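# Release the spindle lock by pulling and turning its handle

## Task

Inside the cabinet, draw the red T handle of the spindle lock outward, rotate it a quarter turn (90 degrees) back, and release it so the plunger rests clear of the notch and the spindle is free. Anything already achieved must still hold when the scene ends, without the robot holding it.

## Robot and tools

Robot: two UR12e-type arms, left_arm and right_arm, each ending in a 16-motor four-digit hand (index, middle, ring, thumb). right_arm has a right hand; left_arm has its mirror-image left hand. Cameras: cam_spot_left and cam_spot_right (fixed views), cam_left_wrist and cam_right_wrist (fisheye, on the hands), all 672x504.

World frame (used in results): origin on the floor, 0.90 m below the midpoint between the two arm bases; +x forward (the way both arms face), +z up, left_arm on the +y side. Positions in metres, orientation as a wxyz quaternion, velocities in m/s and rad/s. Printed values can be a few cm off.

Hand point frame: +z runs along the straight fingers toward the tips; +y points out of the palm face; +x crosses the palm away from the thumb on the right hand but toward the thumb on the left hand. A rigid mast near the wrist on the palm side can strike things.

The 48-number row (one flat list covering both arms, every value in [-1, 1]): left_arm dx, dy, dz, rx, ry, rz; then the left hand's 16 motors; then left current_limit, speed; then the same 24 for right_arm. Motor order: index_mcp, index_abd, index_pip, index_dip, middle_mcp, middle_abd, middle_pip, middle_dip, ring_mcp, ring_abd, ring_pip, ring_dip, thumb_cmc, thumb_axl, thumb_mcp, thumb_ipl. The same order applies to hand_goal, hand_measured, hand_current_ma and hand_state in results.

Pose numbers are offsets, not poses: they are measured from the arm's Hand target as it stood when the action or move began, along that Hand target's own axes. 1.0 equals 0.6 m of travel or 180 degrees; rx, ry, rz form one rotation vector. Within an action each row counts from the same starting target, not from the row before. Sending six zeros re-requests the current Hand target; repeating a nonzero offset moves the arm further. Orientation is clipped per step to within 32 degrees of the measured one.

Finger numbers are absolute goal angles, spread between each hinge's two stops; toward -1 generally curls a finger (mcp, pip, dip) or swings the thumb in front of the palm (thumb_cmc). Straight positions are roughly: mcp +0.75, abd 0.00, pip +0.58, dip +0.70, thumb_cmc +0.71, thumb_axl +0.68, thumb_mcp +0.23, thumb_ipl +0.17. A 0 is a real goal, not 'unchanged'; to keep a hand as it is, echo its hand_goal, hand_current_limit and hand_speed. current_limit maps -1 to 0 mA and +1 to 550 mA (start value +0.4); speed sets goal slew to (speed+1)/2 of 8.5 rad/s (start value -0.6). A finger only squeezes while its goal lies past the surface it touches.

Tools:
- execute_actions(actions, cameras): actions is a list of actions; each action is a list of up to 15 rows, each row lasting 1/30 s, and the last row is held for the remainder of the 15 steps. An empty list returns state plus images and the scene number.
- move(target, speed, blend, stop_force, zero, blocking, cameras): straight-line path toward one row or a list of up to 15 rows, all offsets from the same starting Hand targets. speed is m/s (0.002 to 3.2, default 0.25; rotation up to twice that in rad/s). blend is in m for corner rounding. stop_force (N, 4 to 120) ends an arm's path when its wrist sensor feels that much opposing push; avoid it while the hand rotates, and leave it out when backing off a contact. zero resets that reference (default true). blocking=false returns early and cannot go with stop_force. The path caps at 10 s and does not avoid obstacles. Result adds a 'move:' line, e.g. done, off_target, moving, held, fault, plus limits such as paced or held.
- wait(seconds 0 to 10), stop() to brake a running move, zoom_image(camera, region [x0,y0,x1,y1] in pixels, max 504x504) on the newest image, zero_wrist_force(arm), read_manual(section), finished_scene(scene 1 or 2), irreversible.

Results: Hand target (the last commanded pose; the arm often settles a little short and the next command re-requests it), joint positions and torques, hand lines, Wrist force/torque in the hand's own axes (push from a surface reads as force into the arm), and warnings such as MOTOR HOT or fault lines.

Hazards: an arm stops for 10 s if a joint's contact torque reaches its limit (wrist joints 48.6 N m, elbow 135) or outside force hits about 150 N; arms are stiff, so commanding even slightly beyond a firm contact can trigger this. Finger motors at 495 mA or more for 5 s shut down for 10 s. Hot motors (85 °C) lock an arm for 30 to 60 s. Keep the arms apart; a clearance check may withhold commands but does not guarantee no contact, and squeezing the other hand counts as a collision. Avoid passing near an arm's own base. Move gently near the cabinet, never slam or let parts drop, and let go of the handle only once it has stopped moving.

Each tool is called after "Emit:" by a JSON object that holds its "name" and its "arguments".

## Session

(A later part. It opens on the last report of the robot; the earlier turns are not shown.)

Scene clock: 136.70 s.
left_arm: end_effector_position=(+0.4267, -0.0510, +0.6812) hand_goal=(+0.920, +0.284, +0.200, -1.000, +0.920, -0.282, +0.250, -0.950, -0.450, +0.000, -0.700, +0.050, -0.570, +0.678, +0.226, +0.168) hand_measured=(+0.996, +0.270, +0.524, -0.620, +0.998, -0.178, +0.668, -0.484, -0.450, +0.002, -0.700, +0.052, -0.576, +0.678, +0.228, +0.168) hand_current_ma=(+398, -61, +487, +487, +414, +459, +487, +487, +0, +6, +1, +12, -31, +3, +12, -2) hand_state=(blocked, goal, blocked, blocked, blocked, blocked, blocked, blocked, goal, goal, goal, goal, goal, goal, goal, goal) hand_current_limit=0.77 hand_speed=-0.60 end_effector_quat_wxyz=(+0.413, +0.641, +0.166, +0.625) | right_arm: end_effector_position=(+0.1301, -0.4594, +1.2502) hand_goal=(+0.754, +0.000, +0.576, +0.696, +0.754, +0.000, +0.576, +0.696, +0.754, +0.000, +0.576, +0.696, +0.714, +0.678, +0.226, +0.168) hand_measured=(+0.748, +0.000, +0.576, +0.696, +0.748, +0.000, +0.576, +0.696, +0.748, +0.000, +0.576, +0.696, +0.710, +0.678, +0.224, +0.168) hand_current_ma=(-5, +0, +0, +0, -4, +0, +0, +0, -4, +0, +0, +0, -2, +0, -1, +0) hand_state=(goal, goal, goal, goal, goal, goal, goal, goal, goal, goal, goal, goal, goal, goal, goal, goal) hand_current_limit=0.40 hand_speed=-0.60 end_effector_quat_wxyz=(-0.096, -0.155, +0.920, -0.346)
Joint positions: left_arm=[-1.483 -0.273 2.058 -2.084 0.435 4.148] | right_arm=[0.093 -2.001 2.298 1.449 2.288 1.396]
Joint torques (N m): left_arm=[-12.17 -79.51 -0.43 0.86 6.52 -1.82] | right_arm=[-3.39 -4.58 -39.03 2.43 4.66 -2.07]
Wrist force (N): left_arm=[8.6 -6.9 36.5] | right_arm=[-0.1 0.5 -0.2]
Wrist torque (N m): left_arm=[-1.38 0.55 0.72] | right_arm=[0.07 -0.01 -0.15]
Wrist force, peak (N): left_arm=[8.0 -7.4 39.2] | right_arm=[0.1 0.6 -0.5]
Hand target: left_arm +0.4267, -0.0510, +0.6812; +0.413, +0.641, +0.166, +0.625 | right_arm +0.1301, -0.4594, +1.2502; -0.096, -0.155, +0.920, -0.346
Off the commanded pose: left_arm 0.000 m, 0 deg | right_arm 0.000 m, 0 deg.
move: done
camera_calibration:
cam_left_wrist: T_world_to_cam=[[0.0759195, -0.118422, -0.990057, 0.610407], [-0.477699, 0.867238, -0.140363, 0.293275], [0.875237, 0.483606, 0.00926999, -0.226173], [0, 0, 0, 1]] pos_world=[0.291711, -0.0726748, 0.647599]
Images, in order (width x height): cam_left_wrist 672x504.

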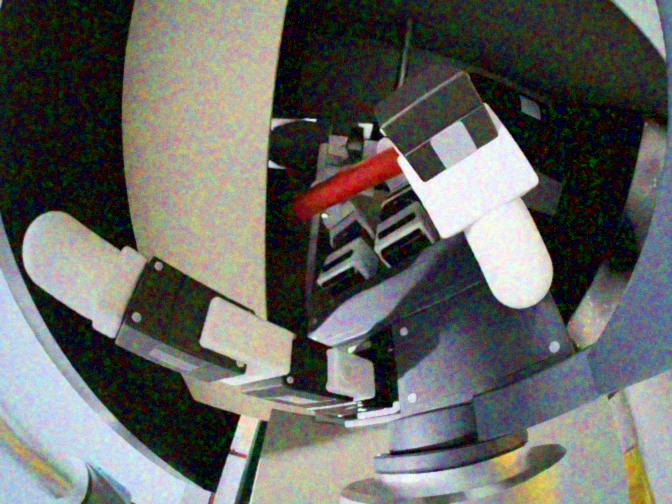

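Emit:
{"name": "move", "arguments": {"target": [0.0163,-0.0073,0.009,-0.011,0.0206,-0.0625,0.92,0.283,0.2,-1.0,0.92,-0.283,0.25,-0.95,-0.45,0,-0.7,0.05,-0.571,0.678,0.226,0.168,0.77,-0.6,0,0,0,0,0,0,0.754,0,0.576,0.696,0.754,0,0.576,0.696,0.754,0,0.576,0.696,0.714,0.678,0.226,0.168,0.4,-0.6], "speed": 0.06, "stop_force": 40, "cameras": ["cam_left_wrist"]}}

Emit:
{"name": "zoom_image", "arguments": {"camera": "cam_left_wrist", "region": [200, 50, 440, 230]}}

Scene clock: 139.90 s.
left_arm: end_effector_position=(+0.4347, -0.0430, +0.6852) hand_goal=(+0.920, +0.284, +0.200, -1.000, +0.920, -0.282, +0.250, -0.950, -0.450, +0.000, -0.700, +0.050, -0.570, +0.678, +0.226, +0.168) hand_measured=(+0.996, +0.272, +0.528, -0.618, +0.998, -0.176, +0.668, -0.484, -0.450, +0.002, -0.700, +0.052, -0.576, +0.678, +0.228, +0.168) hand_current_ma=(+398, -53, +487, +487, +414, +467, +487, +487, +0, +6, +1, +12, -31, +3, +12, -2) hand_state=(blocked, goal, blocked, blocked, blocked, blocked, blocked, blocked, goal, goal, goal, goal, goal, goal, goal, goal) hand_current_limit=0.77 hand_speed=-0.60 end_effector_quat_wxyz=(+0.478, +0.594, +0.230, +0.605) | right_arm: end_effector_position=(+0.1301, -0.4594, +1.2502) hand_goal=(+0.754, +0.000, +0.576, +0.696, +0.754, +0.000, +0.576, +0.696, +0.754, +0.000, +0.576, +0.696, +0.714, +0.678, +0.226, +0.168) hand_measured=(+0.748, +0.000, +0.576, +0.696, +0.748, +0.000, +0.576, +0.696, +0.748, +0.000, +0.576, +0.696, +0.710, +0.678, +0.224, +0.168) hand_current_ma=(-5, +0, +0, +0, -4, +0, +0, +0, -4, +0, +0, +0, -2, +0, -1, +0) hand_state=(goal, goal, goal, goal, goal, goal, goal, goal, goal, goal, goal, goal, goal, goal, goal, goal) hand_current_limit=0.40 hand_speed=-0.60 end_effector_quat_wxyz=(-0.096, -0.155, +0.920, -0.346)
Joint positions: left_arm=[-1.471 -0.229 2.023 -2.254 0.44 4.096] | right_arm=[0.093 -2.001 2.298 1.449 2.288 1.396]
Joint torques (N m): left_arm=[-28.59 -93.38 16.9 -0.17 6.85 2.74] | right_arm=[-3.64 -5.59 -39.38 2.68 4.7 -2.29]
Wrist force (N): left_arm=[9.8 -8.5 31.7] | right_arm=[0.4 0.5 -0.3]
Wrist torque (N m): left_arm=[-1.04 0.57 0.84] | right_arm=[0.08 -0.06 -0.12]
Wrist force, peak (N): left_arm=[9.0 -6.8 37.2] | right_arm=[0.2 0.7 -0.3]
Hand target: left_arm +0.4347, -0.0430, +0.6852; +0.478, +0.594, +0.230, +0.605 | right_arm +0.1301, -0.4594, +1.2502; -0.096, -0.155, +0.920, -0.346
Off the commanded pose: left_arm 0.000 m, 0 deg | right_arm 0.000 m, 0 deg.
move: done
camera_calibration:
cam_left_wrist: T_world_to_cam=[[0.0769284, -0.321831, -0.943667, 0.573653], [-0.477746, 0.818842, -0.318207, 0.410513], [0.875123, 0.475313, -0.0907616, -0.16891], [0, 0, 0, 1]] pos_world=[0.299808, -0.071241, 0.656635]
Images, in order (width x height): cam_left_wrist 672x504.

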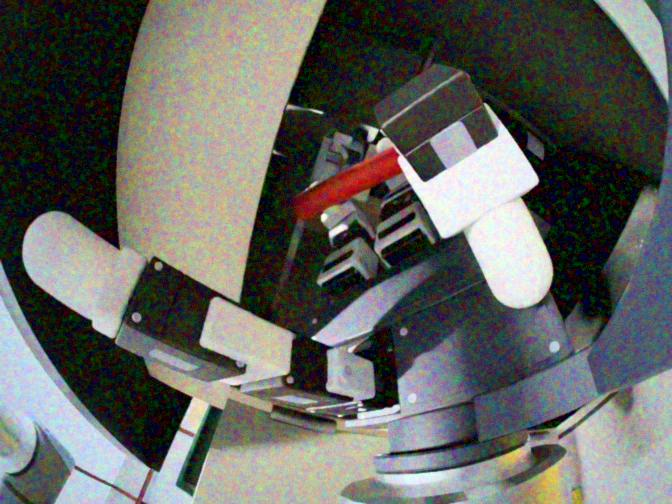

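Scaled by 2.100 from the camera's 672x504 image, which has a finer 960x720 frame.

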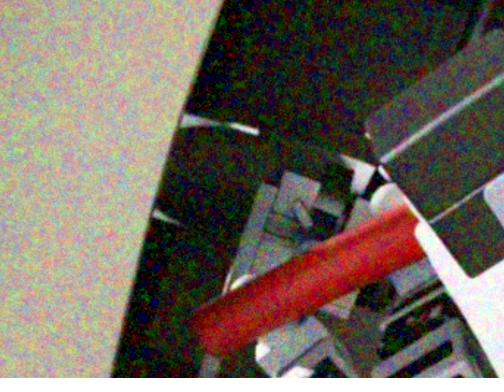

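Emit:
{"name": "move", "arguments": {"target": [0.013,-0.0012,-0.0098,-0.011,0.0206,-0.0625,0.92,0.283,0.2,-1.0,0.92,-0.283,0.25,-0.95,-0.45,0,-0.7,0.05,-0.571,0.678,0.226,0.168,0.77,-0.6,0,0,0,0,0,0,0.754,0,0.576,0.696,0.754,0,0.576,0.696,0.754,0,0.576,0.696,0.714,0.678,0.226,0.168,0.4,-0.6], "speed": 0.06, "stop_force": 40, "cameras": ["cam_left_wrist"]}}

Emit:
{"name": "zoom_image", "arguments": {"camera": "cam_left_wrist", "region": [200, 50, 440, 230]}}

Scene clock: 143.27 s.
left_arm: end_effector_position=(+0.4307, -0.0343, +0.6873) hand_goal=(+0.920, +0.284, +0.200, -1.000, +0.920, -0.282, +0.250, -0.950, -0.450, +0.000, -0.700, +0.050, -0.570, +0.678, +0.226, +0.168) hand_measured=(+0.996, +0.278, +0.540, -0.616, +0.998, -0.166, +0.668, -0.476, -0.450, +0.002, -0.700, +0.052, -0.576, +0.678, +0.228, +0.168) hand_current_ma=(+398, -28, +487, +487, +414, +487, +487, +487, -1, +6, +1, +12, -31, +3, +12, -2) hand_state=(blocked, goal, blocked, blocked, blocked, blocked, blocked, blocked, goal, goal, goal, goal, goal, goal, goal, goal) hand_current_limit=0.77 hand_speed=-0.60 end_effector_quat_wxyz=(+0.538, +0.540, +0.292, +0.578) | right_arm: end_effector_position=(+0.1301, -0.4594, +1.2502) hand_goal=(+0.754, +0.000, +0.576, +0.696, +0.754, +0.000, +0.576, +0.696, +0.754, +0.000, +0.576, +0.696, +0.714, +0.678, +0.226, +0.168) hand_measured=(+0.748, +0.000, +0.576, +0.696, +0.748, +0.000, +0.576, +0.696, +0.748, +0.000, +0.576, +0.696, +0.710, +0.678, +0.224, +0.168) hand_current_ma=(-5, +0, +0, +0, -4, +0, +0, +0, -4, +0, +0, +0, -2, +0, -1, +0) hand_state=(goal, goal, goal, goal, goal, goal, goal, goal, goal, goal, goal, goal, goal, goal, goal, goal) hand_current_limit=0.40 hand_speed=-0.60 end_effector_quat_wxyz=(-0.096, -0.155, +0.920, -0.346)
Joint positions: left_arm=[-1.482 -0.184 1.989 -2.453 0.42 4.072] | right_arm=[0.093 -2.001 2.298 1.449 2.288 1.396]
Joint torques (N m): left_arm=[-14.63 -92.9 16.81 -0.78 7.64 2.61] | right_arm=[-3.13 -4.29 -39.24 2.37 4.72 -2.09]
Wrist force (N): left_arm=[10.8 -8.1 35.2] | right_arm=[0.0 0.3 -0.2]
Wrist torque (N m): left_arm=[-1.19 0.68 0.98] | right_arm=[0.05 -0.02 -0.15]
Wrist force, peak (N): left_arm=[11.3 -7.5 36.1] | right_arm=[-0.1 0.9 -0.3]
Hand target: left_arm +0.4307, -0.0343, +0.6873; +0.538, +0.540, +0.292, +0.578 | right_arm +0.1301, -0.4594, +1.2502; -0.096, -0.155, +0.920, -0.346
Off the commanded pose: left_arm 0.000 m, 0 deg | right_arm 0.000 m, 0 deg.
move: done
camera_calibration:
cam_left_wrist: T_world_to_cam=[[0.0779296, -0.511071, -0.855999, 0.511608], [-0.477653, 0.734509, -0.482021, 0.511852], [0.875086, 0.446434, -0.186874, -0.104204], [0, 0, 0, 1]] pos_world=[0.295806, -0.0679719, 0.665186]
Images, in order (width x height): cam_left_wrist 672x504.

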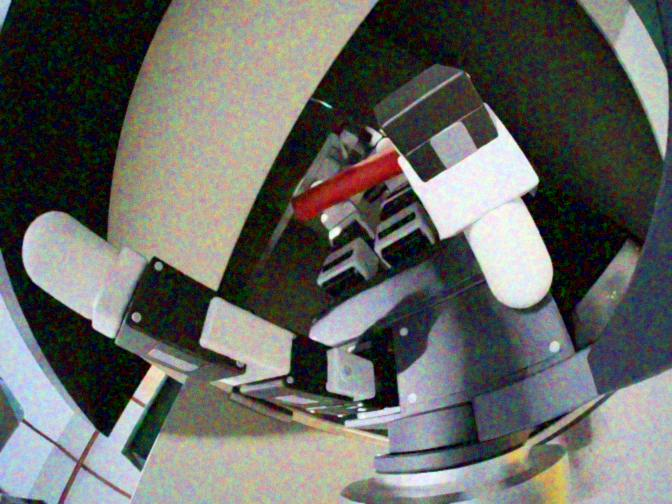

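Scaled by 2.100 from the camera's 672x504 image, which has a finer 960x720 frame.

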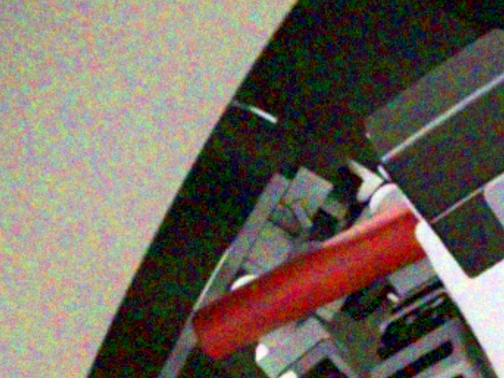

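Emit:
{"name": "move", "arguments": {"target": [0.014,-0.0032,-0.0035,-0.011,0.0206,-0.0625,0.92,0.283,0.2,-1.0,0.92,-0.283,0.25,-0.95,-0.45,0,-0.7,0.05,-0.571,0.678,0.226,0.168,0.77,-0.6,0,0,0,0,0,0,0.754,0,0.576,0.696,0.754,0,0.576,0.696,0.754,0,0.576,0.696,0.714,0.678,0.226,0.168,0.4,-0.6], "speed": 0.06, "stop_force": 40, "cameras": ["cam_left_wrist"]}}

Emit:
{"name": "zoom_image", "arguments": {"camera": "cam_left_wrist", "region": [200, 50, 440, 230]}}

Scene clock: 146.47 s.
left_arm: end_effector_position=(+0.4306, -0.0254, +0.6876) hand_goal=(+0.920, +0.284, +0.200, -1.000, +0.920, -0.282, +0.250, -0.950, -0.450, +0.000, -0.700, +0.050, -0.570, +0.678, +0.226, +0.168) hand_measured=(+0.996, +0.284, +0.546, -0.616, +0.998, -0.160, +0.668, -0.476, -0.450, +0.002, -0.700, +0.052, -0.574, +0.678, +0.228, +0.168) hand_current_ma=(+398, +0, +487, +487, +414, +487, +487, +487, -3, +6, +1, +12, -20, +3, +12, -2) hand_state=(blocked, goal, blocked, blocked, blocked, blocked, blocked, blocked, goal, goal, goal, goal, goal, goal, goal, goal) hand_current_limit=0.77 hand_speed=-0.60 end_effector_quat_wxyz=(+0.591, +0.480, +0.351, +0.545) | right_arm: end_effector_position=(+0.1301, -0.4594, +1.2502) hand_goal=(+0.754, +0.000, +0.576, +0.696, +0.754, +0.000, +0.576, +0.696, +0.754, +0.000, +0.576, +0.696, +0.714, +0.678, +0.226, +0.168) hand_measured=(+0.748, +0.000, +0.576, +0.696, +0.748, +0.000, +0.576, +0.696, +0.748, +0.000, +0.576, +0.696, +0.710, +0.678, +0.224, +0.168) hand_current_ma=(-5, +0, +0, +0, -4, +0, +0, +0, -4, +0, +0, +0, -2, +0, -1, +0) hand_state=(goal, goal, goal, goal, goal, goal, goal, goal, goal, goal, goal, goal, goal, goal, goal, goal) hand_current_limit=0.40 hand_speed=-0.60 end_effector_quat_wxyz=(-0.096, -0.155, +0.920, -0.346)
Joint positions: left_arm=[-1.485 -0.145 1.947 -2.635 0.406 4.047] | right_arm=[0.093 -2.001 2.298 1.449 2.288 1.396]
Joint torques (N m): left_arm=[-24.04 -96.73 15.88 -1.11 7.86 2.61] | right_arm=[-3.43 -5.06 -39.32 2.36 4.84 -2.21]
Wrist force (N): left_arm=[10.6 -8.6 33.3] | right_arm=[0.4 0.4 -0.5]
Wrist torque (N m): left_arm=[-1.05 0.87 0.89] | right_arm=[0.08 -0.06 -0.12]
Wrist force, peak (N): left_arm=[10.8 -8.5 35.0] | right_arm=[-0.2 0.8 -0.2]
Hand target: left_arm +0.4306, -0.0254, +0.6876; +0.591, +0.480, +0.351, +0.545 | right_arm +0.1301, -0.4594, +1.2502; -0.096, -0.155, +0.920, -0.346
Off the commanded pose: left_arm 0.000 m, 0 deg | right_arm 0.000 m, 0 deg.
move: done
camera_calibration:
cam_left_wrist: T_world_to_cam=[[0.0789571, -0.677947, -0.730858, 0.425648], [-0.477353, 0.617916, -0.624751, 0.600558], [0.875157, 0.398206, -0.274831, -0.0488298], [0, 0, 0, 1]] pos_world=[0.295804, -0.0630836, 0.672868]
Images, in order (width x height): cam_left_wrist 672x504.

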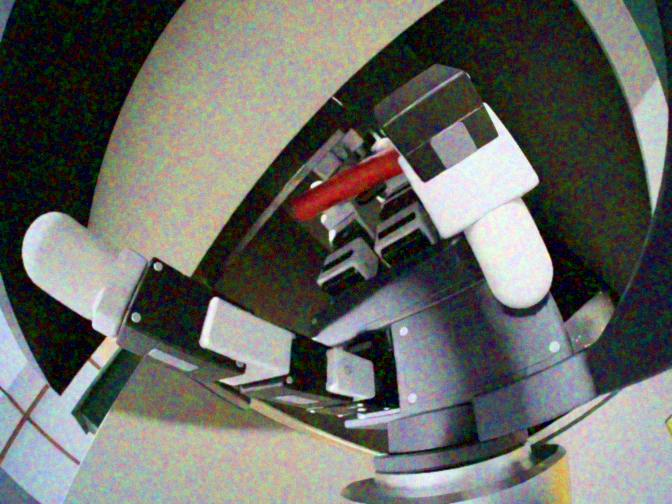

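Scaled by 2.100 from the camera's 672x504 image, which has a finer 960x720 frame.

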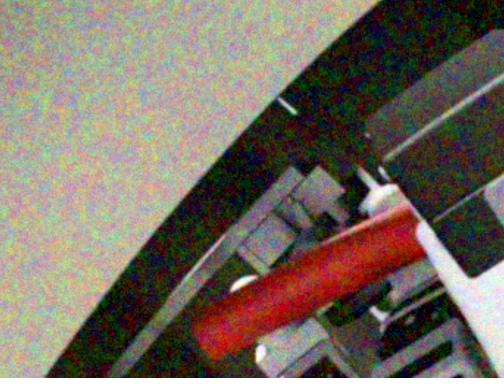

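Emit:
{"name": "move", "arguments": {"target": [[0.014,-0.0032,-0.0035,-0.011,0.0206,-0.0625,0.92,0.283,0.2,-1.0,0.92,-0.283,0.25,-0.95,-0.45,0,-0.7,0.05,-0.571,0.678,0.226,0.168,0.77,-0.6,0,0,0,0,0,0,0.754,0,0.576,0.696,0.754,0,0.576,0.696,0.754,0,0.576,0.696,0.714,0.678,0.226,0.168,0.4,-0.6],[0.0272,-0.0092,-0.0078,-0.0221,0.0412,-0.1249,0.92,0.283,0.2,-1.0,0.92,-0.283,0.25,-0.95,-0.45,0,-0.7,0.05,-0.571,0.678,0.226,0.168,0.77,-0.6,0,0,0,0,0,0,0.754,0,0.576,0.696,0.754,0,0.576,0.696,0.754,0,0.576,0.696,0.714,0.678,0.226,0.168,0.4,-0.6]], "speed": 0.06, "stop_force": 40, "cameras": ["cam_left_wrist"]}}

Emit:
{"name": "zoom_image", "arguments": {"camera": "cam_left_wrist", "region": [200, 50, 440, 230]}}

Scene clock: 151.50 s.
left_arm: end_effector_position=(+0.4305, -0.0083, +0.6828) hand_goal=(+0.920, +0.284, +0.200, -1.000, +0.920, -0.282, +0.250, -0.950, -0.450, +0.000, -0.700, +0.050, -0.570, +0.678, +0.226, +0.168) hand_measured=(+0.996, +0.266, +0.550, -0.570, +0.998, -0.114, +0.754, -0.476, -0.374, +0.002, -0.700, +0.052, -0.570, +0.678, +0.228, +0.168) hand_current_ma=(+398, -79, +487, +487, +414, +487, +487, +487, +399, +6, +1, +12, +2, +3, +12, -2) hand_state=(blocked, goal, blocked, blocked, blocked, blocked, blocked, blocked, blocked, goal, goal, goal, goal, goal, goal, goal) hand_current_limit=0.77 hand_speed=-0.60 end_effector_quat_wxyz=(+0.678, +0.346, +0.456, +0.461) | right_arm: end_effector_position=(+0.1301, -0.4594, +1.2502) hand_goal=(+0.754, +0.000, +0.576, +0.696, +0.754, +0.000, +0.576, +0.696, +0.754, +0.000, +0.576, +0.696, +0.714, +0.678, +0.226, +0.168) hand_measured=(+0.748, +0.000, +0.576, +0.696, +0.748, +0.000, +0.576, +0.696, +0.748, +0.000, +0.576, +0.696, +0.710, +0.678, +0.224, +0.168) hand_current_ma=(-5, +0, +0, +0, -4, +0, +0, +0, -4, +0, +0, +0, -2, +0, -1, +0) hand_state=(goal, goal, goal, goal, goal, goal, goal, goal, goal, goal, goal, goal, goal, goal, goal, goal) hand_current_limit=0.40 hand_speed=-0.60 end_effector_quat_wxyz=(-0.096, -0.155, +0.920, -0.346)
Joint positions: left_arm=[-1.491 -0.081 1.848 -2.994 0.375 4.019] | right_arm=[0.093 -2.001 2.298 1.449 2.288 1.396]
Joint torques (N m): left_arm=[-11.81 -146.01 12.66 -14.64 20.39 0.59] | right_arm=[-4.1 -5.4 -39.5 2.34 4.65 -2.27]
Wrist force (N): left_arm=[22.9 -70.4 9.2] | right_arm=[0.0 0.3 -0.2]
Wrist torque (N m): left_arm=[0.74 -0.80 5.56] | right_arm=[0.04 -0.02 -0.15]
Wrist force, peak (N): left_arm=[23.3 -70.4 8.9] | right_arm=[0.2 0.7 -0.6]
Hand target: left_arm +0.4306, -0.0083, +0.6828; +0.678, +0.346, +0.456, +0.461 | right_arm +0.1301, -0.4594, +1.2502; -0.096, -0.155, +0.920, -0.346
Off the commanded pose: left_arm 0.000 m, 0 deg | right_arm 0.000 m, 0 deg.
move: done
camera_calibration:
cam_left_wrist: T_world_to_cam=[[0.0809173, -0.916537, -0.391679, 0.199375], [-0.475949, 0.30974, -0.823124, 0.719115], [0.875742, 0.253024, -0.411162, 0.0347463], [0, 0, 0, 1]] pos_world=[0.2957, -0.0487958, 0.684298]
Images, in order (width x height): cam_left_wrist 672x504.

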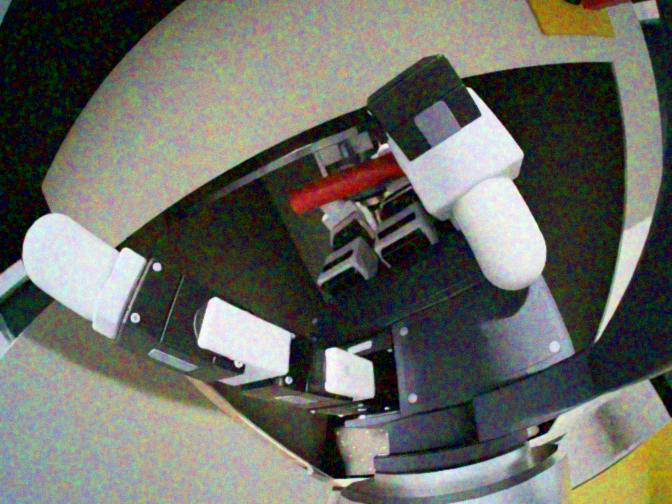

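Scaled by 2.100 from the camera's 672x504 image, which has a finer 960x720 frame.

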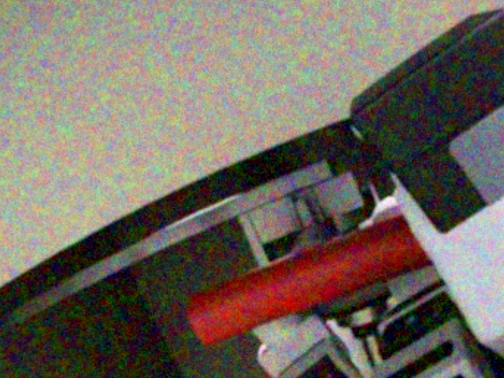

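Emit:
{"name": "move", "arguments": {"target": [-0.0093,0.0021,0.0023,0.0074,-0.0137,0.0416,0.92,0.283,0.2,-1.0,0.92,-0.283,0.25,-0.95,-0.45,0,-0.7,0.05,-0.571,0.678,0.226,0.168,0.77,-0.6,0,0,0,0,0,0,0.754,0,0.576,0.696,0.754,0,0.576,0.696,0.754,0,0.576,0.696,0.714,0.678,0.226,0.168,0.4,-0.6], "speed": 0.06}}

Scene clock: 153.23 s.
left_arm: end_effector_position=(+0.4306, -0.0131, +0.6862) hand_goal=(+0.920, +0.284, +0.200, -1.000, +0.920, -0.282, +0.250, -0.950, -0.450, +0.000, -0.700, +0.050, -0.570, +0.678, +0.226, +0.168) hand_measured=(+0.996, +0.264, +0.664, -0.570, +0.998, -0.114, +0.754, -0.368, -0.450, +0.002, -0.700, +0.052, -0.570, +0.678, +0.228, +0.168) hand_current_ma=(+400, -83, +487, +487, +414, +487, +487, +487, -4, +6, +1, +12, +2, +3, +12, -2) hand_state=(blocked, goal, blocked, blocked, blocked, blocked, blocked, blocked, goal, goal, goal, goal, goal, goal, goal, goal) hand_current_limit=0.77 hand_speed=-0.60 end_effector_quat_wxyz=(+0.652, +0.393, +0.423, +0.491) | right_arm: end_effector_position=(+0.1301, -0.4594, +1.2502) hand_goal=(+0.754, +0.000, +0.576, +0.696, +0.754, +0.000, +0.576, +0.696, +0.754, +0.000, +0.576, +0.696, +0.714, +0.678, +0.226, +0.168) hand_measured=(+0.748, +0.000, +0.576, +0.696, +0.748, +0.000, +0.576, +0.696, +0.748, +0.000, +0.576, +0.696, +0.710, +0.678, +0.224, +0.168) hand_current_ma=(-5, +0, +0, +0, -4, +0, +0, +0, -4, +0, +0, +0, -2, +0, -1, +0) hand_state=(goal, goal, goal, goal, goal, goal, goal, goal, goal, goal, goal, goal, goal, goal, goal, goal) hand_current_limit=0.40 hand_speed=-0.60 end_effector_quat_wxyz=(-0.096, -0.155, +0.920, -0.346)
Joint positions: left_arm=[-1.489 -0.101 1.885 -2.875 0.385 4.025] | right_arm=[0.093 -2.001 2.298 1.449 2.288 1.396]
Joint torques (N m): left_arm=[-8.24 -78.07 0.24 -6.9 6.75 -0.78] | right_arm=[-3.63 -5.27 -39.03 2.29 4.53 -2.33]
Wrist force (N): left_arm=[3.0 -15.6 27.2] | right_arm=[0.2 0.7 -0.4]
Wrist torque (N m): left_arm=[-0.24 0.49 0.13] | right_arm=[0.11 -0.04 -0.13]
Wrist force, peak (N): left_arm=[23.1 -70.7 8.6] | right_arm=[0.2 0.8 -0.3]
Hand target: left_arm +0.4306, -0.0132, +0.6861; +0.652, +0.393, +0.423, +0.491 | right_arm +0.1301, -0.4594, +1.2502; -0.096, -0.155, +0.920, -0.346
Off the commanded pose: left_arm 0.000 m, 0 deg | right_arm 0.000 m, 0 deg.
move: done

Emit:
{"name": "move", "arguments": {"target": [0.0033,-0.0062,0.0187,0,0,0,0.92,0.283,0.2,-1.0,0.92,-0.283,0.25,-0.95,-0.45,0,-0.7,0.05,-0.571,0.678,0.226,0.168,0.77,-0.6,0,0,0,0,0,0,0.754,0,0.576,0.696,0.754,0,0.576,0.696,0.754,0,0.576,0.696,0.714,0.678,0.226,0.168,0.4,-0.6], "speed": 0.03, "cameras": ["cam_left_wrist"]}}

Emit:
{"name": "zoom_image", "arguments": {"camera": "cam_left_wrist", "region": [200, 50, 440, 230]}}

Scene clock: 154.23 s.
left_arm: end_effector_position=(+0.4426, -0.0132, +0.6861) hand_goal=(+0.920, +0.284, +0.200, -1.000, +0.920, -0.282, +0.250, -0.950, -0.450, +0.000, -0.700, +0.050, -0.570, +0.678, +0.226, +0.168) hand_measured=(+0.996, +0.276, +0.660, -0.678, +0.998, -0.150, +0.754, -0.508, -0.450, +0.002, -0.700, +0.052, -0.570, +0.678, +0.228, +0.168) hand_current_ma=(+400, -32, +487, +487, +414, +487, +487, +487, -5, +6, +1, +12, +2, +3, +12, -2) hand_state=(blocked, goal, blocked, blocked, blocked, blocked, blocked, blocked, goal, goal, goal, goal, goal, goal, goal, goal) hand_current_limit=0.77 hand_speed=-0.60 end_effector_quat_wxyz=(+0.652, +0.393, +0.423, +0.491) | right_arm: end_effector_position=(+0.1301, -0.4594, +1.2502) hand_goal=(+0.754, +0.000, +0.576, +0.696, +0.754, +0.000, +0.576, +0.696, +0.754, +0.000, +0.576, +0.696, +0.714, +0.678, +0.226, +0.168) hand_measured=(+0.748, +0.000, +0.576, +0.696, +0.748, +0.000, +0.576, +0.696, +0.748, +0.000, +0.576, +0.696, +0.710, +0.678, +0.224, +0.168) hand_current_ma=(-5, +0, +0, +0, -4, +0, +0, +0, -4, +0, +0, +0, -2, +0, -1, +0) hand_state=(goal, goal, goal, goal, goal, goal, goal, goal, goal, goal, goal, goal, goal, goal, goal, goal) hand_current_limit=0.40 hand_speed=-0.60 end_effector_quat_wxyz=(-0.096, -0.155, +0.920, -0.346)
Joint positions: left_arm=[-1.469 -0.111 1.881 -2.819 0.395 3.978] | right_arm=[0.093 -2.001 2.298 1.449 2.288 1.396]
Joint torques (N m): left_arm=[-19.9 -77.84 4.26 -6.2 2.34 3.27] | right_arm=[-3.85 -5.92 -39.32 2.36 4.79 -2.25]
Wrist force (N): left_arm=[5.7 -6.4 19.2] | right_arm=[0.2 0.5 -0.2]
Wrist torque (N m): left_arm=[-0.20 0.45 0.53] | right_arm=[0.08 -0.05 -0.13]
Wrist force, peak (N): left_arm=[3.4 -14.8 28.4] | right_arm=[0.3 0.6 -0.2]
Hand target: left_arm +0.4426, -0.0131, +0.6860; +0.652, +0.393, +0.423, +0.491 | right_arm +0.1301, -0.4594, +1.2502; -0.096, -0.155, +0.920, -0.346
Off the commanded pose: left_arm 0.000 m, 0 deg | right_arm 0.000 m, 0 deg.
move: done
camera_calibration:
cam_left_wrist: T_world_to_cam=[[0.0803122, -0.853318, -0.515169, 0.281087], [-0.476528, 0.42108, -0.77176, 0.695624], [0.875484, 0.307474, -0.372812, 0.0012654], [0, 0, 0, 1]] pos_world=[0.307801, -0.0534459, 0.682133]
Images, in order (width x height): cam_left_wrist 672x504.

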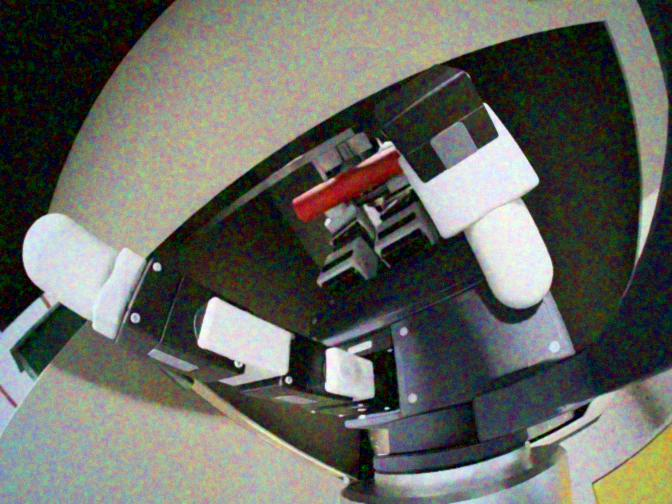

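Scaled by 2.100 from the camera's 672x504 image, which has a finer 960x720 frame.

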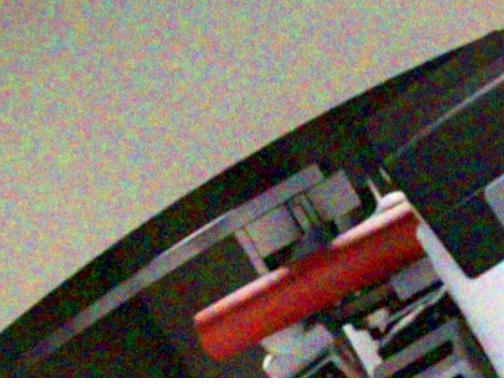

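Emit:
{"name": "move", "arguments": {"target": [0.0033,-0.0062,0.0187,0,0,0,0.92,0.283,0.3,-0.9,0.92,-0.283,0.35,-0.8,-0.45,0,-0.7,0.05,-0.571,0.678,0.226,0.168,0.5,-0.8,0,0,0,0,0,0,0.754,0,0.576,0.696,0.754,0,0.576,0.696,0.754,0,0.576,0.696,0.714,0.678,0.226,0.168,0.4,-0.6], "speed": 0.03, "cameras": ["cam_left_wrist"]}}

Emit:
{"name": "zoom_image", "arguments": {"camera": "cam_left_wrist", "region": [200, 50, 440, 230]}}

Scene clock: 155.23 s.
left_arm: end_effector_position=(+0.4546, -0.0131, +0.6861) hand_goal=(+0.920, +0.284, +0.300, -0.900, +0.920, -0.282, +0.350, -0.800, -0.450, +0.000, -0.700, +0.050, -0.570, +0.678, +0.226, +0.168) hand_measured=(+0.996, +0.290, +0.558, -0.826, +0.998, -0.234, +0.698, -0.740, -0.452, +0.002, -0.700, +0.052, -0.570, +0.678, +0.228, +0.168) hand_current_ma=(+398, +32, +412, +370, +413, +210, +413, +299, -5, +6, +1, +12, +2, +3, +12, -2) hand_state=(blocked, goal, blocked, blocked, blocked, blocked, blocked, blocked, goal, goal, goal, goal, goal, goal, goal, goal) hand_current_limit=0.50 hand_speed=-0.80 end_effector_quat_wxyz=(+0.652, +0.393, +0.423, +0.491) | right_arm: end_effector_position=(+0.1301, -0.4594, +1.2502) hand_goal=(+0.754, +0.000, +0.576, +0.696, +0.754, +0.000, +0.576, +0.696, +0.754, +0.000, +0.576, +0.696, +0.714, +0.678, +0.226, +0.168) hand_measured=(+0.748, +0.000, +0.576, +0.696, +0.748, +0.000, +0.576, +0.696, +0.748, +0.000, +0.576, +0.696, +0.710, +0.678, +0.224, +0.168) hand_current_ma=(-5, +0, +0, +0, -4, +0, +0, +0, -4, +0, +0, +0, -2, +0, -1, +0) hand_state=(goal, goal, goal, goal, goal, goal, goal, goal, goal, goal, goal, goal, goal, goal, goal, goal) hand_current_limit=0.40 hand_speed=-0.60 end_effector_quat_wxyz=(-0.096, -0.155, +0.920, -0.346)
Joint positions: left_arm=[-1.45 -0.121 1.876 -2.765 0.405 3.935] | right_arm=[0.093 -2.001 2.298 1.449 2.288 1.396]
Joint torques (N m): left_arm=[-18.26 -78.17 6 -5.68 1.89 2.49] | right_arm=[-3.57 -4.82 -38.61 2.67 4.83 -2.29]
Wrist force (N): left_arm=[5.4 -5.3 13.0] | right_arm=[-0.2 0.5 -0.3]
Wrist torque (N m): left_arm=[0.12 0.29 0.45] | right_arm=[0.08 0.00 -0.16]
Wrist force, peak (N): left_arm=[5.3 -5.8 19.9] | right_arm=[0.3 0.6 -0.6]
Hand target: left_arm +0.4545, -0.0130, +0.6860; +0.652, +0.393, +0.423, +0.491 | right_arm +0.1301, -0.4594, +1.2502; -0.096, -0.155, +0.920, -0.346
Off the commanded pose: left_arm 0.000 m, 0 deg | right_arm 0.000 m, 0 deg.
move: done
camera_calibration:
cam_left_wrist: T_world_to_cam=[[0.0803122, -0.853318, -0.515169, 0.280072], [-0.476528, 0.42108, -0.77176, 0.701265], [0.875484, 0.307474, -0.372812, -0.00927769], [0, 0, 0, 1]] pos_world=[0.319801, -0.0534459, 0.682033]
Images, in order (width x height): cam_left_wrist 672x504.

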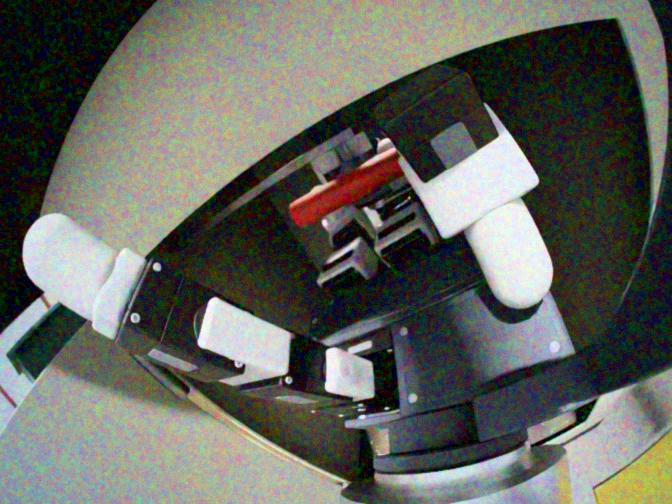

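Scaled by 2.100 from the camera's 672x504 image, which has a finer 960x720 frame.

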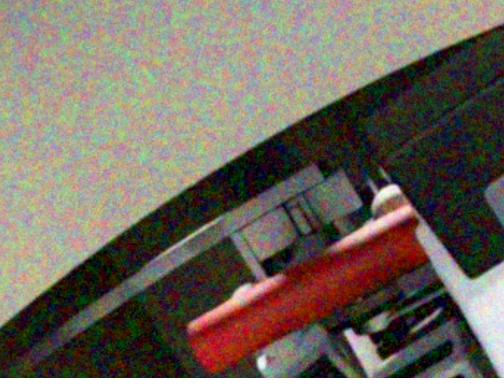

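Emit:
{"name": "move", "arguments": {"target": [0.0022,-0.0041,0.0125,0,0,0,0.92,0.283,0.45,-0.75,0.92,-0.283,0.45,-0.7,-0.45,0,-0.7,0.05,-0.571,0.678,0.226,0.168,0.3,-0.8,0,0,0,0,0,0,0.754,0,0.576,0.696,0.754,0,0.576,0.696,0.754,0,0.576,0.696,0.714,0.678,0.226,0.168,0.4,-0.6], "speed": 0.03, "cameras": ["cam_left_wrist"]}}

Emit:
{"name": "zoom_image", "arguments": {"camera": "cam_left_wrist", "region": [200, 50, 440, 230]}}

Scene clock: 156.23 s.
left_arm: end_effector_position=(+0.4626, -0.0130, +0.6860) hand_goal=(+0.920, +0.284, +0.450, -0.750, +0.920, -0.282, +0.450, -0.700, -0.450, +0.000, -0.700, +0.050, -0.570, +0.678, +0.226, +0.168) hand_measured=(+0.942, +0.286, +0.456, -0.752, +0.972, -0.274, +0.470, -0.694, -0.452, +0.002, -0.700, +0.052, -0.570, +0.678, +0.228, +0.168) hand_current_ma=(+120, +12, +31, -12, +280, +38, +101, +26, -5, +6, +1, +12, +2, +3, +12, -2) hand_state=(blocked, goal, goal, goal, blocked, goal, blocked, goal, goal, goal, goal, goal, goal, goal, goal, goal) hand_current_limit=0.30 hand_speed=-0.80 end_effector_quat_wxyz=(+0.652, +0.393, +0.423, +0.491) | right_arm: end_effector_position=(+0.1301, -0.4594, +1.2502) hand_goal=(+0.754, +0.000, +0.576, +0.696, +0.754, +0.000, +0.576, +0.696, +0.754, +0.000, +0.576, +0.696, +0.714, +0.678, +0.226, +0.168) hand_measured=(+0.748, +0.000, +0.576, +0.696, +0.748, +0.000, +0.576, +0.696, +0.748, +0.000, +0.576, +0.696, +0.710, +0.678, +0.224, +0.168) hand_current_ma=(-5, +0, +0, +0, -4, +0, +0, +0, -4, +0, +0, +0, -2, +0, -1, +0) hand_state=(goal, goal, goal, goal, goal, goal, goal, goal, goal, goal, goal, goal, goal, goal, goal, goal) hand_current_limit=0.40 hand_speed=-0.60 end_effector_quat_wxyz=(-0.096, -0.155, +0.920, -0.346)
Joint positions: left_arm=[-1.436 -0.126 1.873 -2.73 0.412 3.907] | right_arm=[0.093 -2.001 2.298 1.449 2.288 1.396]
Joint torques (N m): left_arm=[-7.88 -85.27 1.15 -5.01 1.15 2.36] | right_arm=[-4.18 -5.23 -38.96 2.48 4.62 -2.18]
Wrist force (N): left_arm=[-0.5 1.2 3.5] | right_arm=[0.1 0.4 0.0]
Wrist torque (N m): left_arm=[0.35 0.05 0.07] | right_arm=[0.05 -0.04 -0.14]
Wrist force, peak (N): left_arm=[5.4 -4.4 14.6] | right_arm=[0.0 0.8 -0.3]
Hand target: left_arm +0.4625, -0.0130, +0.6860; +0.652, +0.393, +0.423, +0.491 | right_arm +0.1301, -0.4594, +1.2502; -0.096, -0.155, +0.920, -0.346
Off the commanded pose: left_arm 0.000 m, 0 deg | right_arm 0.000 m, 0 deg.
move: done
camera_calibration:
cam_left_wrist: T_world_to_cam=[[0.0802444, -0.853256, -0.515281, 0.279617], [-0.47654, 0.421204, -0.771684, 0.704995], [0.875483, 0.307475, -0.372811, -0.0163124], [0, 0, 0, 1]] pos_world=[0.327801, -0.0533458, 0.682033]
Images, in order (width x height): cam_left_wrist 672x504.

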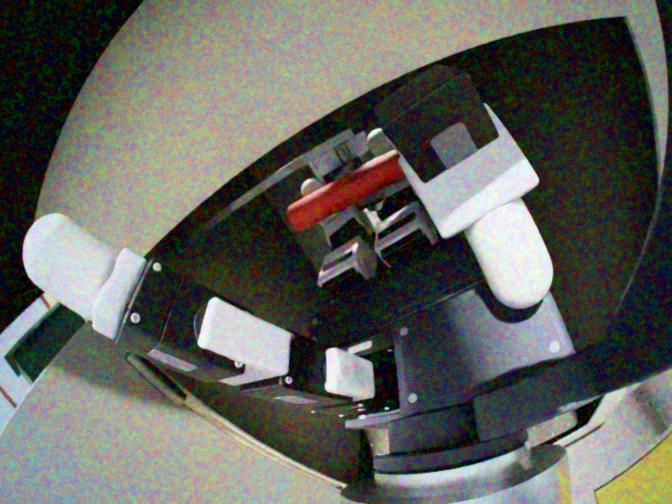

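Scaled by 2.100 from the camera's 672x504 image, which has a finer 960x720 frame.

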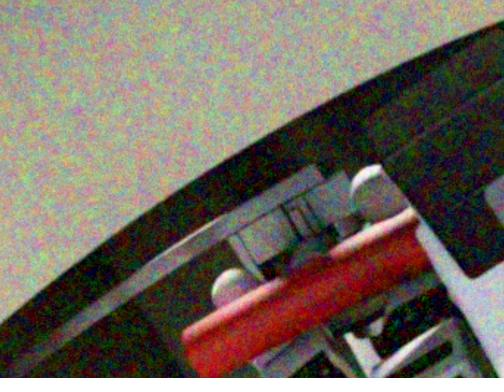

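Emit:
{"name": "move", "arguments": {"target": [0,0,0,0,0,0,0.99,0.283,0.45,-0.75,0.99,-0.283,0.47,-0.7,-0.45,0,-0.7,0.05,-0.571,0.678,0.226,0.168,0.3,-0.8,0,0,0,0,0,0,0.754,0,0.576,0.696,0.754,0,0.576,0.696,0.754,0,0.576,0.696,0.714,0.678,0.226,0.168,0.4,-0.6]}}

Emit:
{"name": "move", "arguments": {"target": [-0.0055,-0.083,-0.0407,0,0,0,0.99,0.283,0.45,-0.75,0.99,-0.283,0.47,-0.7,-0.45,0,-0.7,0.05,-0.571,0.678,0.226,0.168,0.3,-0.8,0,0,0,0,0,0,0.754,0,0.576,0.696,0.754,0,0.576,0.696,0.754,0,0.576,0.696,0.714,0.678,0.226,0.168,0.4,-0.6], "speed": 0.05, "stop_force": 12, "cameras": ["cam_left_wrist"]}}

Emit:
{"name": "zoom_image", "arguments": {"camera": "cam_left_wrist", "region": [200, 50, 440, 230]}}

Scene clock: 157.07 s.
left_arm: end_effector_position=(+0.4626, -0.0130, +0.6860) hand_goal=(+0.990, +0.284, +0.450, -0.750, +0.990, -0.282, +0.470, -0.700, -0.450, +0.000, -0.700, +0.050, -0.570, +0.678, +0.226, +0.168) hand_measured=(+0.998, +0.286, +0.456, -0.752, +0.998, -0.278, +0.476, -0.698, -0.452, +0.002, -0.700, +0.052, -0.570, +0.678, +0.228, +0.168) hand_current_ma=(+38, +12, +30, -12, +44, +20, +26, +13, -5, +6, +1, +12, +2, +3, +12, -2) hand_state=(goal, goal, goal, goal, goal, goal, goal, goal, goal, goal, goal, goal, goal, goal, goal, goal) hand_current_limit=0.30 hand_speed=-0.80 end_effector_quat_wxyz=(+0.652, +0.393, +0.423, +0.491) | right_arm: end_effector_position=(+0.1301, -0.4594, +1.2502) hand_goal=(+0.754, +0.000, +0.576, +0.696, +0.754, +0.000, +0.576, +0.696, +0.754, +0.000, +0.576, +0.696, +0.714, +0.678, +0.226, +0.168) hand_measured=(+0.748, +0.000, +0.576, +0.696, +0.748, +0.000, +0.576, +0.696, +0.748, +0.000, +0.576, +0.696, +0.710, +0.678, +0.224, +0.168) hand_current_ma=(-5, +0, +0, +0, -4, +0, +0, +0, -4, +0, +0, +0, -2, +0, -1, +0) hand_state=(goal, goal, goal, goal, goal, goal, goal, goal, goal, goal, goal, goal, goal, goal, goal, goal) hand_current_limit=0.40 hand_speed=-0.60 end_effector_quat_wxyz=(-0.096, -0.155, +0.920, -0.346)
Joint positions: left_arm=[-1.437 -0.126 1.873 -2.73 0.412 3.907] | right_arm=[0.093 -2.001 2.298 1.449 2.288 1.396]
Joint torques (N m): left_arm=[-8.88 -75.9 13.93 -4.95 -0.68 2.51] | right_arm=[-3.32 -5.75 -39.11 2.42 4.82 -2.24]
Wrist force (N): left_arm=[0.1 2.4 2.8] | right_arm=[-0.1 0.6 -0.3]
Wrist torque (N m): left_arm=[0.36 0.00 0.04] | right_arm=[0.10 0.00 -0.16]
Wrist force, peak (N): left_arm=[-0.2 1.8 3.9] | right_arm=[0.3 0.7 -0.6]
Hand target: left_arm +0.4625, -0.0130, +0.6860; +0.652, +0.393, +0.423, +0.491 | right_arm +0.1301, -0.4594, +1.2502; -0.096, -0.155, +0.920, -0.346
Off the commanded pose: left_arm 0.000 m, 0 deg | right_arm 0.000 m, 0 deg.
move: done

Scene clock: 159.20 s.
left_arm: end_effector_position=(+0.4545, -0.0242, +0.6322) hand_goal=(+0.990, +0.284, +0.450, -0.750, +0.990, -0.282, +0.470, -0.700, -0.450, +0.000, -0.700, +0.050, -0.570, +0.678, +0.226, +0.168) hand_measured=(+0.998, +0.286, +0.456, -0.752, +1.000, -0.278, +0.476, -0.698, -0.452, +0.002, -0.700, +0.052, -0.570, +0.678, +0.228, +0.168) hand_current_ma=(+39, +12, +30, -12, +50, +19, +33, +13, -5, +6, +1, +12, +2, +3, +12, -2) hand_state=(goal, goal, goal, goal, goal, goal, goal, goal, goal, goal, goal, goal, goal, goal, goal, goal) hand_current_limit=0.30 hand_speed=-0.80 end_effector_quat_wxyz=(+0.652, +0.393, +0.423, +0.491) | right_arm: end_effector_position=(+0.1301, -0.4594, +1.2502) hand_goal=(+0.754, +0.000, +0.576, +0.696, +0.754, +0.000, +0.576, +0.696, +0.754, +0.000, +0.576, +0.696, +0.714, +0.678, +0.226, +0.168) hand_measured=(+0.748, +0.000, +0.576, +0.696, +0.748, +0.000, +0.576, +0.696, +0.748, +0.000, +0.576, +0.696, +0.710, +0.678, +0.224, +0.168) hand_current_ma=(-5, +0, +0, +0, -4, +0, +0, +0, -4, +0, +0, +0, -2, +0, -1, +0) hand_state=(goal, goal, goal, goal, goal, goal, goal, goal, goal, goal, goal, goal, goal, goal, goal, goal) hand_current_limit=0.40 hand_speed=-0.60 end_effector_quat_wxyz=(-0.096, -0.155, +0.920, -0.346)
Joint positions: left_arm=[-1.452 -0.033 1.778 -2.758 0.404 3.94] | right_arm=[0.093 -2.001 2.298 1.449 2.288 1.396]
Joint torques (N m): left_arm=[6.27 -98 14.19 -1.27 3.66 -1.12] | right_arm=[-3.85 -5.07 -38.8 2.39 4.89 -2.3]
Wrist force (N): left_arm=[-0.1 2.2 2.6] | right_arm=[0.3 0.4 -0.2]
Wrist torque (N m): left_arm=[0.35 0.00 -0.10] | right_arm=[0.06 -0.06 -0.13]
Wrist force, peak (N): left_arm=[1.0 4.8 10.4] | right_arm=[-0.1 0.5 -0.7]
Hand target: left_arm +0.4545, -0.0242, +0.6322; +0.652, +0.393, +0.423, +0.491 | right_arm +0.1301, -0.4594, +1.2502; -0.096, -0.155, +0.920, -0.346
Off the commanded pose: left_arm 0.000 m, 0 deg | right_arm 0.000 m, 0 deg.
move: done
camera_calibration:
cam_left_wrist: T_world_to_cam=[[0.080256, -0.853172, -0.515418, 0.243033], [-0.476588, 0.421306, -0.771599, 0.664179], [0.875456, 0.307568, -0.3728, -0.0257765], [0, 0, 0, 1]] pos_world=[0.319601, -0.064546, 0.628134]
Images, in order (width x height): cam_left_wrist 672x504.

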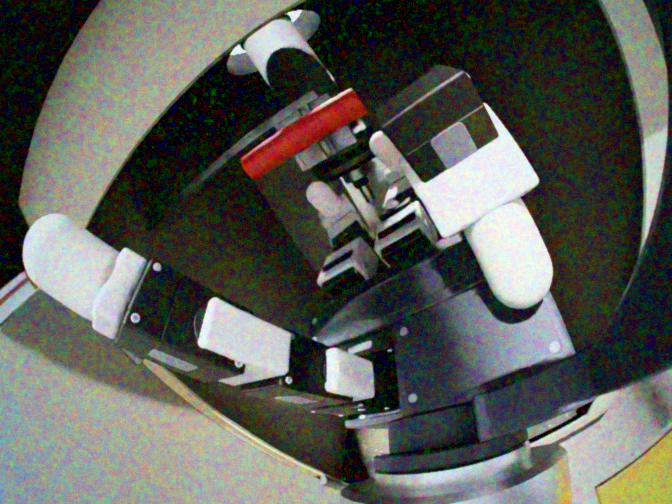

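Scaled by 2.100 from the camera's 672x504 image, which has a finer 960x720 frame.

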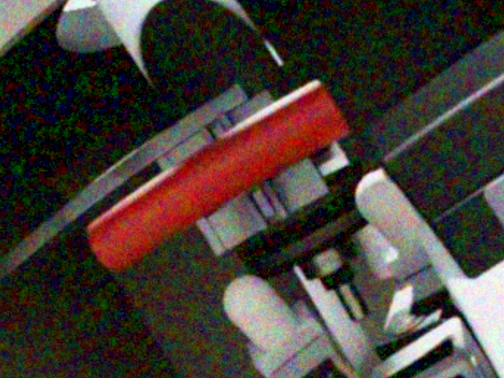

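Emit:
{"name": "move", "arguments": {"target": [-0.03,0.04,-0.12,0,0,0,0.99,0.283,0.45,-0.75,0.99,-0.283,0.47,-0.7,-0.45,0,-0.7,0.05,-0.571,0.678,0.226,0.168,0.3,-0.8,0,0,0,0,0,0,0.754,0,0.576,0.696,0.754,0,0.576,0.696,0.754,0,0.576,0.696,0.714,0.678,0.226,0.168,0.4,-0.6], "speed": 0.1, "cameras": ["cam_left_wrist"]}}

Emit:
{"name": "zoom_image", "arguments": {"camera": "cam_left_wrist", "region": [200, 40, 420, 220]}}

Scene clock: 160.93 s.
left_arm: end_effector_position=(+0.3767, -0.0298, +0.6333) hand_goal=(+0.990, +0.284, +0.450, -0.750, +0.990, -0.282, +0.470, -0.700, -0.450, +0.000, -0.700, +0.050, -0.570, +0.678, +0.226, +0.168) hand_measured=(+0.998, +0.286, +0.456, -0.752, +1.000, -0.278, +0.476, -0.698, -0.452, +0.002, -0.700, +0.052, -0.570, +0.678, +0.228, +0.168) hand_current_ma=(+39, +12, +30, -12, +50, +18, +33, +13, -7, +6, +1, +12, +2, +3, +12, -2) hand_state=(goal, goal, goal, goal, goal, goal, goal, goal, goal, goal, goal, goal, goal, goal, goal, goal) hand_current_limit=0.30 hand_speed=-0.80 end_effector_quat_wxyz=(+0.652, +0.393, +0.423, +0.491) | right_arm: end_effector_position=(+0.1301, -0.4594, +1.2502) hand_goal=(+0.754, +0.000, +0.576, +0.696, +0.754, +0.000, +0.576, +0.696, +0.754, +0.000, +0.576, +0.696, +0.714, +0.678, +0.226, +0.168) hand_measured=(+0.748, +0.000, +0.576, +0.696, +0.748, +0.000, +0.576, +0.696, +0.748, +0.000, +0.576, +0.696, +0.710, +0.678, +0.224, +0.168) hand_current_ma=(-5, +0, +0, +0, -4, +0, +0, +0, -4, +0, +0, +0, -2, +0, -1, +0) hand_state=(goal, goal, goal, goal, goal, goal, goal, goal, goal, goal, goal, goal, goal, goal, goal, goal) hand_current_limit=0.40 hand_speed=-0.60 end_effector_quat_wxyz=(-0.096, -0.155, +0.920, -0.346)
Joint positions: left_arm=[-1.581 0.03 1.778 -3.122 0.352 4.262] | right_arm=[0.093 -2.001 2.298 1.449 2.288 1.396]
Joint torques (N m): left_arm=[-4.1 -95.48 13.84 -4.38 4.03 0.01] | right_arm=[-4.46 -3.93 -38.94 2.12 4.75 -2.25]
Wrist force (N): left_arm=[-0.8 1.7 2.8] | right_arm=[0.1 0.7 -0.3]
Wrist torque (N m): left_arm=[0.15 0.08 -0.01] | right_arm=[0.10 -0.03 -0.14]
Wrist force, peak (N): left_arm=[0.2 1.8 3.7] | right_arm=[0.4 0.8 -0.2]
Hand target: left_arm +0.3767, -0.0297, +0.6334; +0.652, +0.393, +0.423, +0.491 | right_arm +0.1301, -0.4594, +1.2502; -0.096, -0.155, +0.920, -0.346
Off the commanded pose: left_arm 0.000 m, 0 deg | right_arm 0.000 m, 0 deg.
move: done
camera_calibration:
cam_left_wrist: T_world_to_cam=[[0.0802539, -0.853218, -0.515342, 0.245144], [-0.476691, 0.421203, -0.771592, 0.630405], [0.8754, 0.307582, -0.372918, 0.0444745], [0, 0, 0, 1]] pos_world=[0.241901, -0.0700462, 0.629334]
Images, in order (width x height): cam_left_wrist 672x504.

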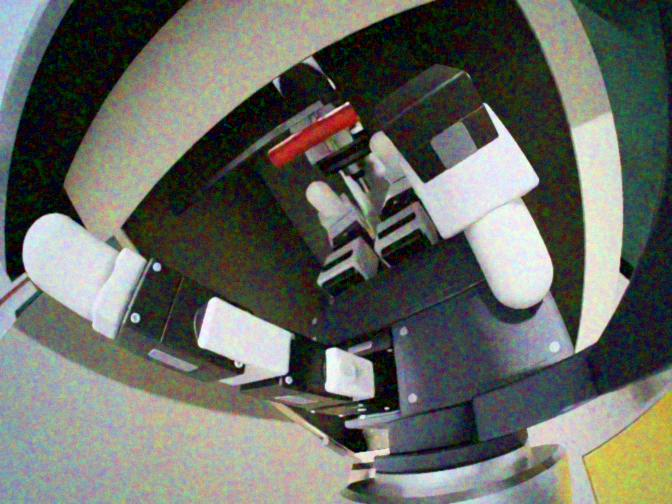

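Scaled by 2.291 from the camera's 672x504 image, which has a finer 960x720 frame.

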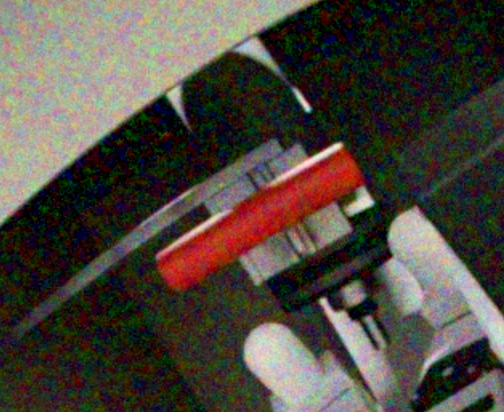

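Emit:
{"name": "finished_scene", "arguments": {"scene": 1}}

The scene is finished: the task was done.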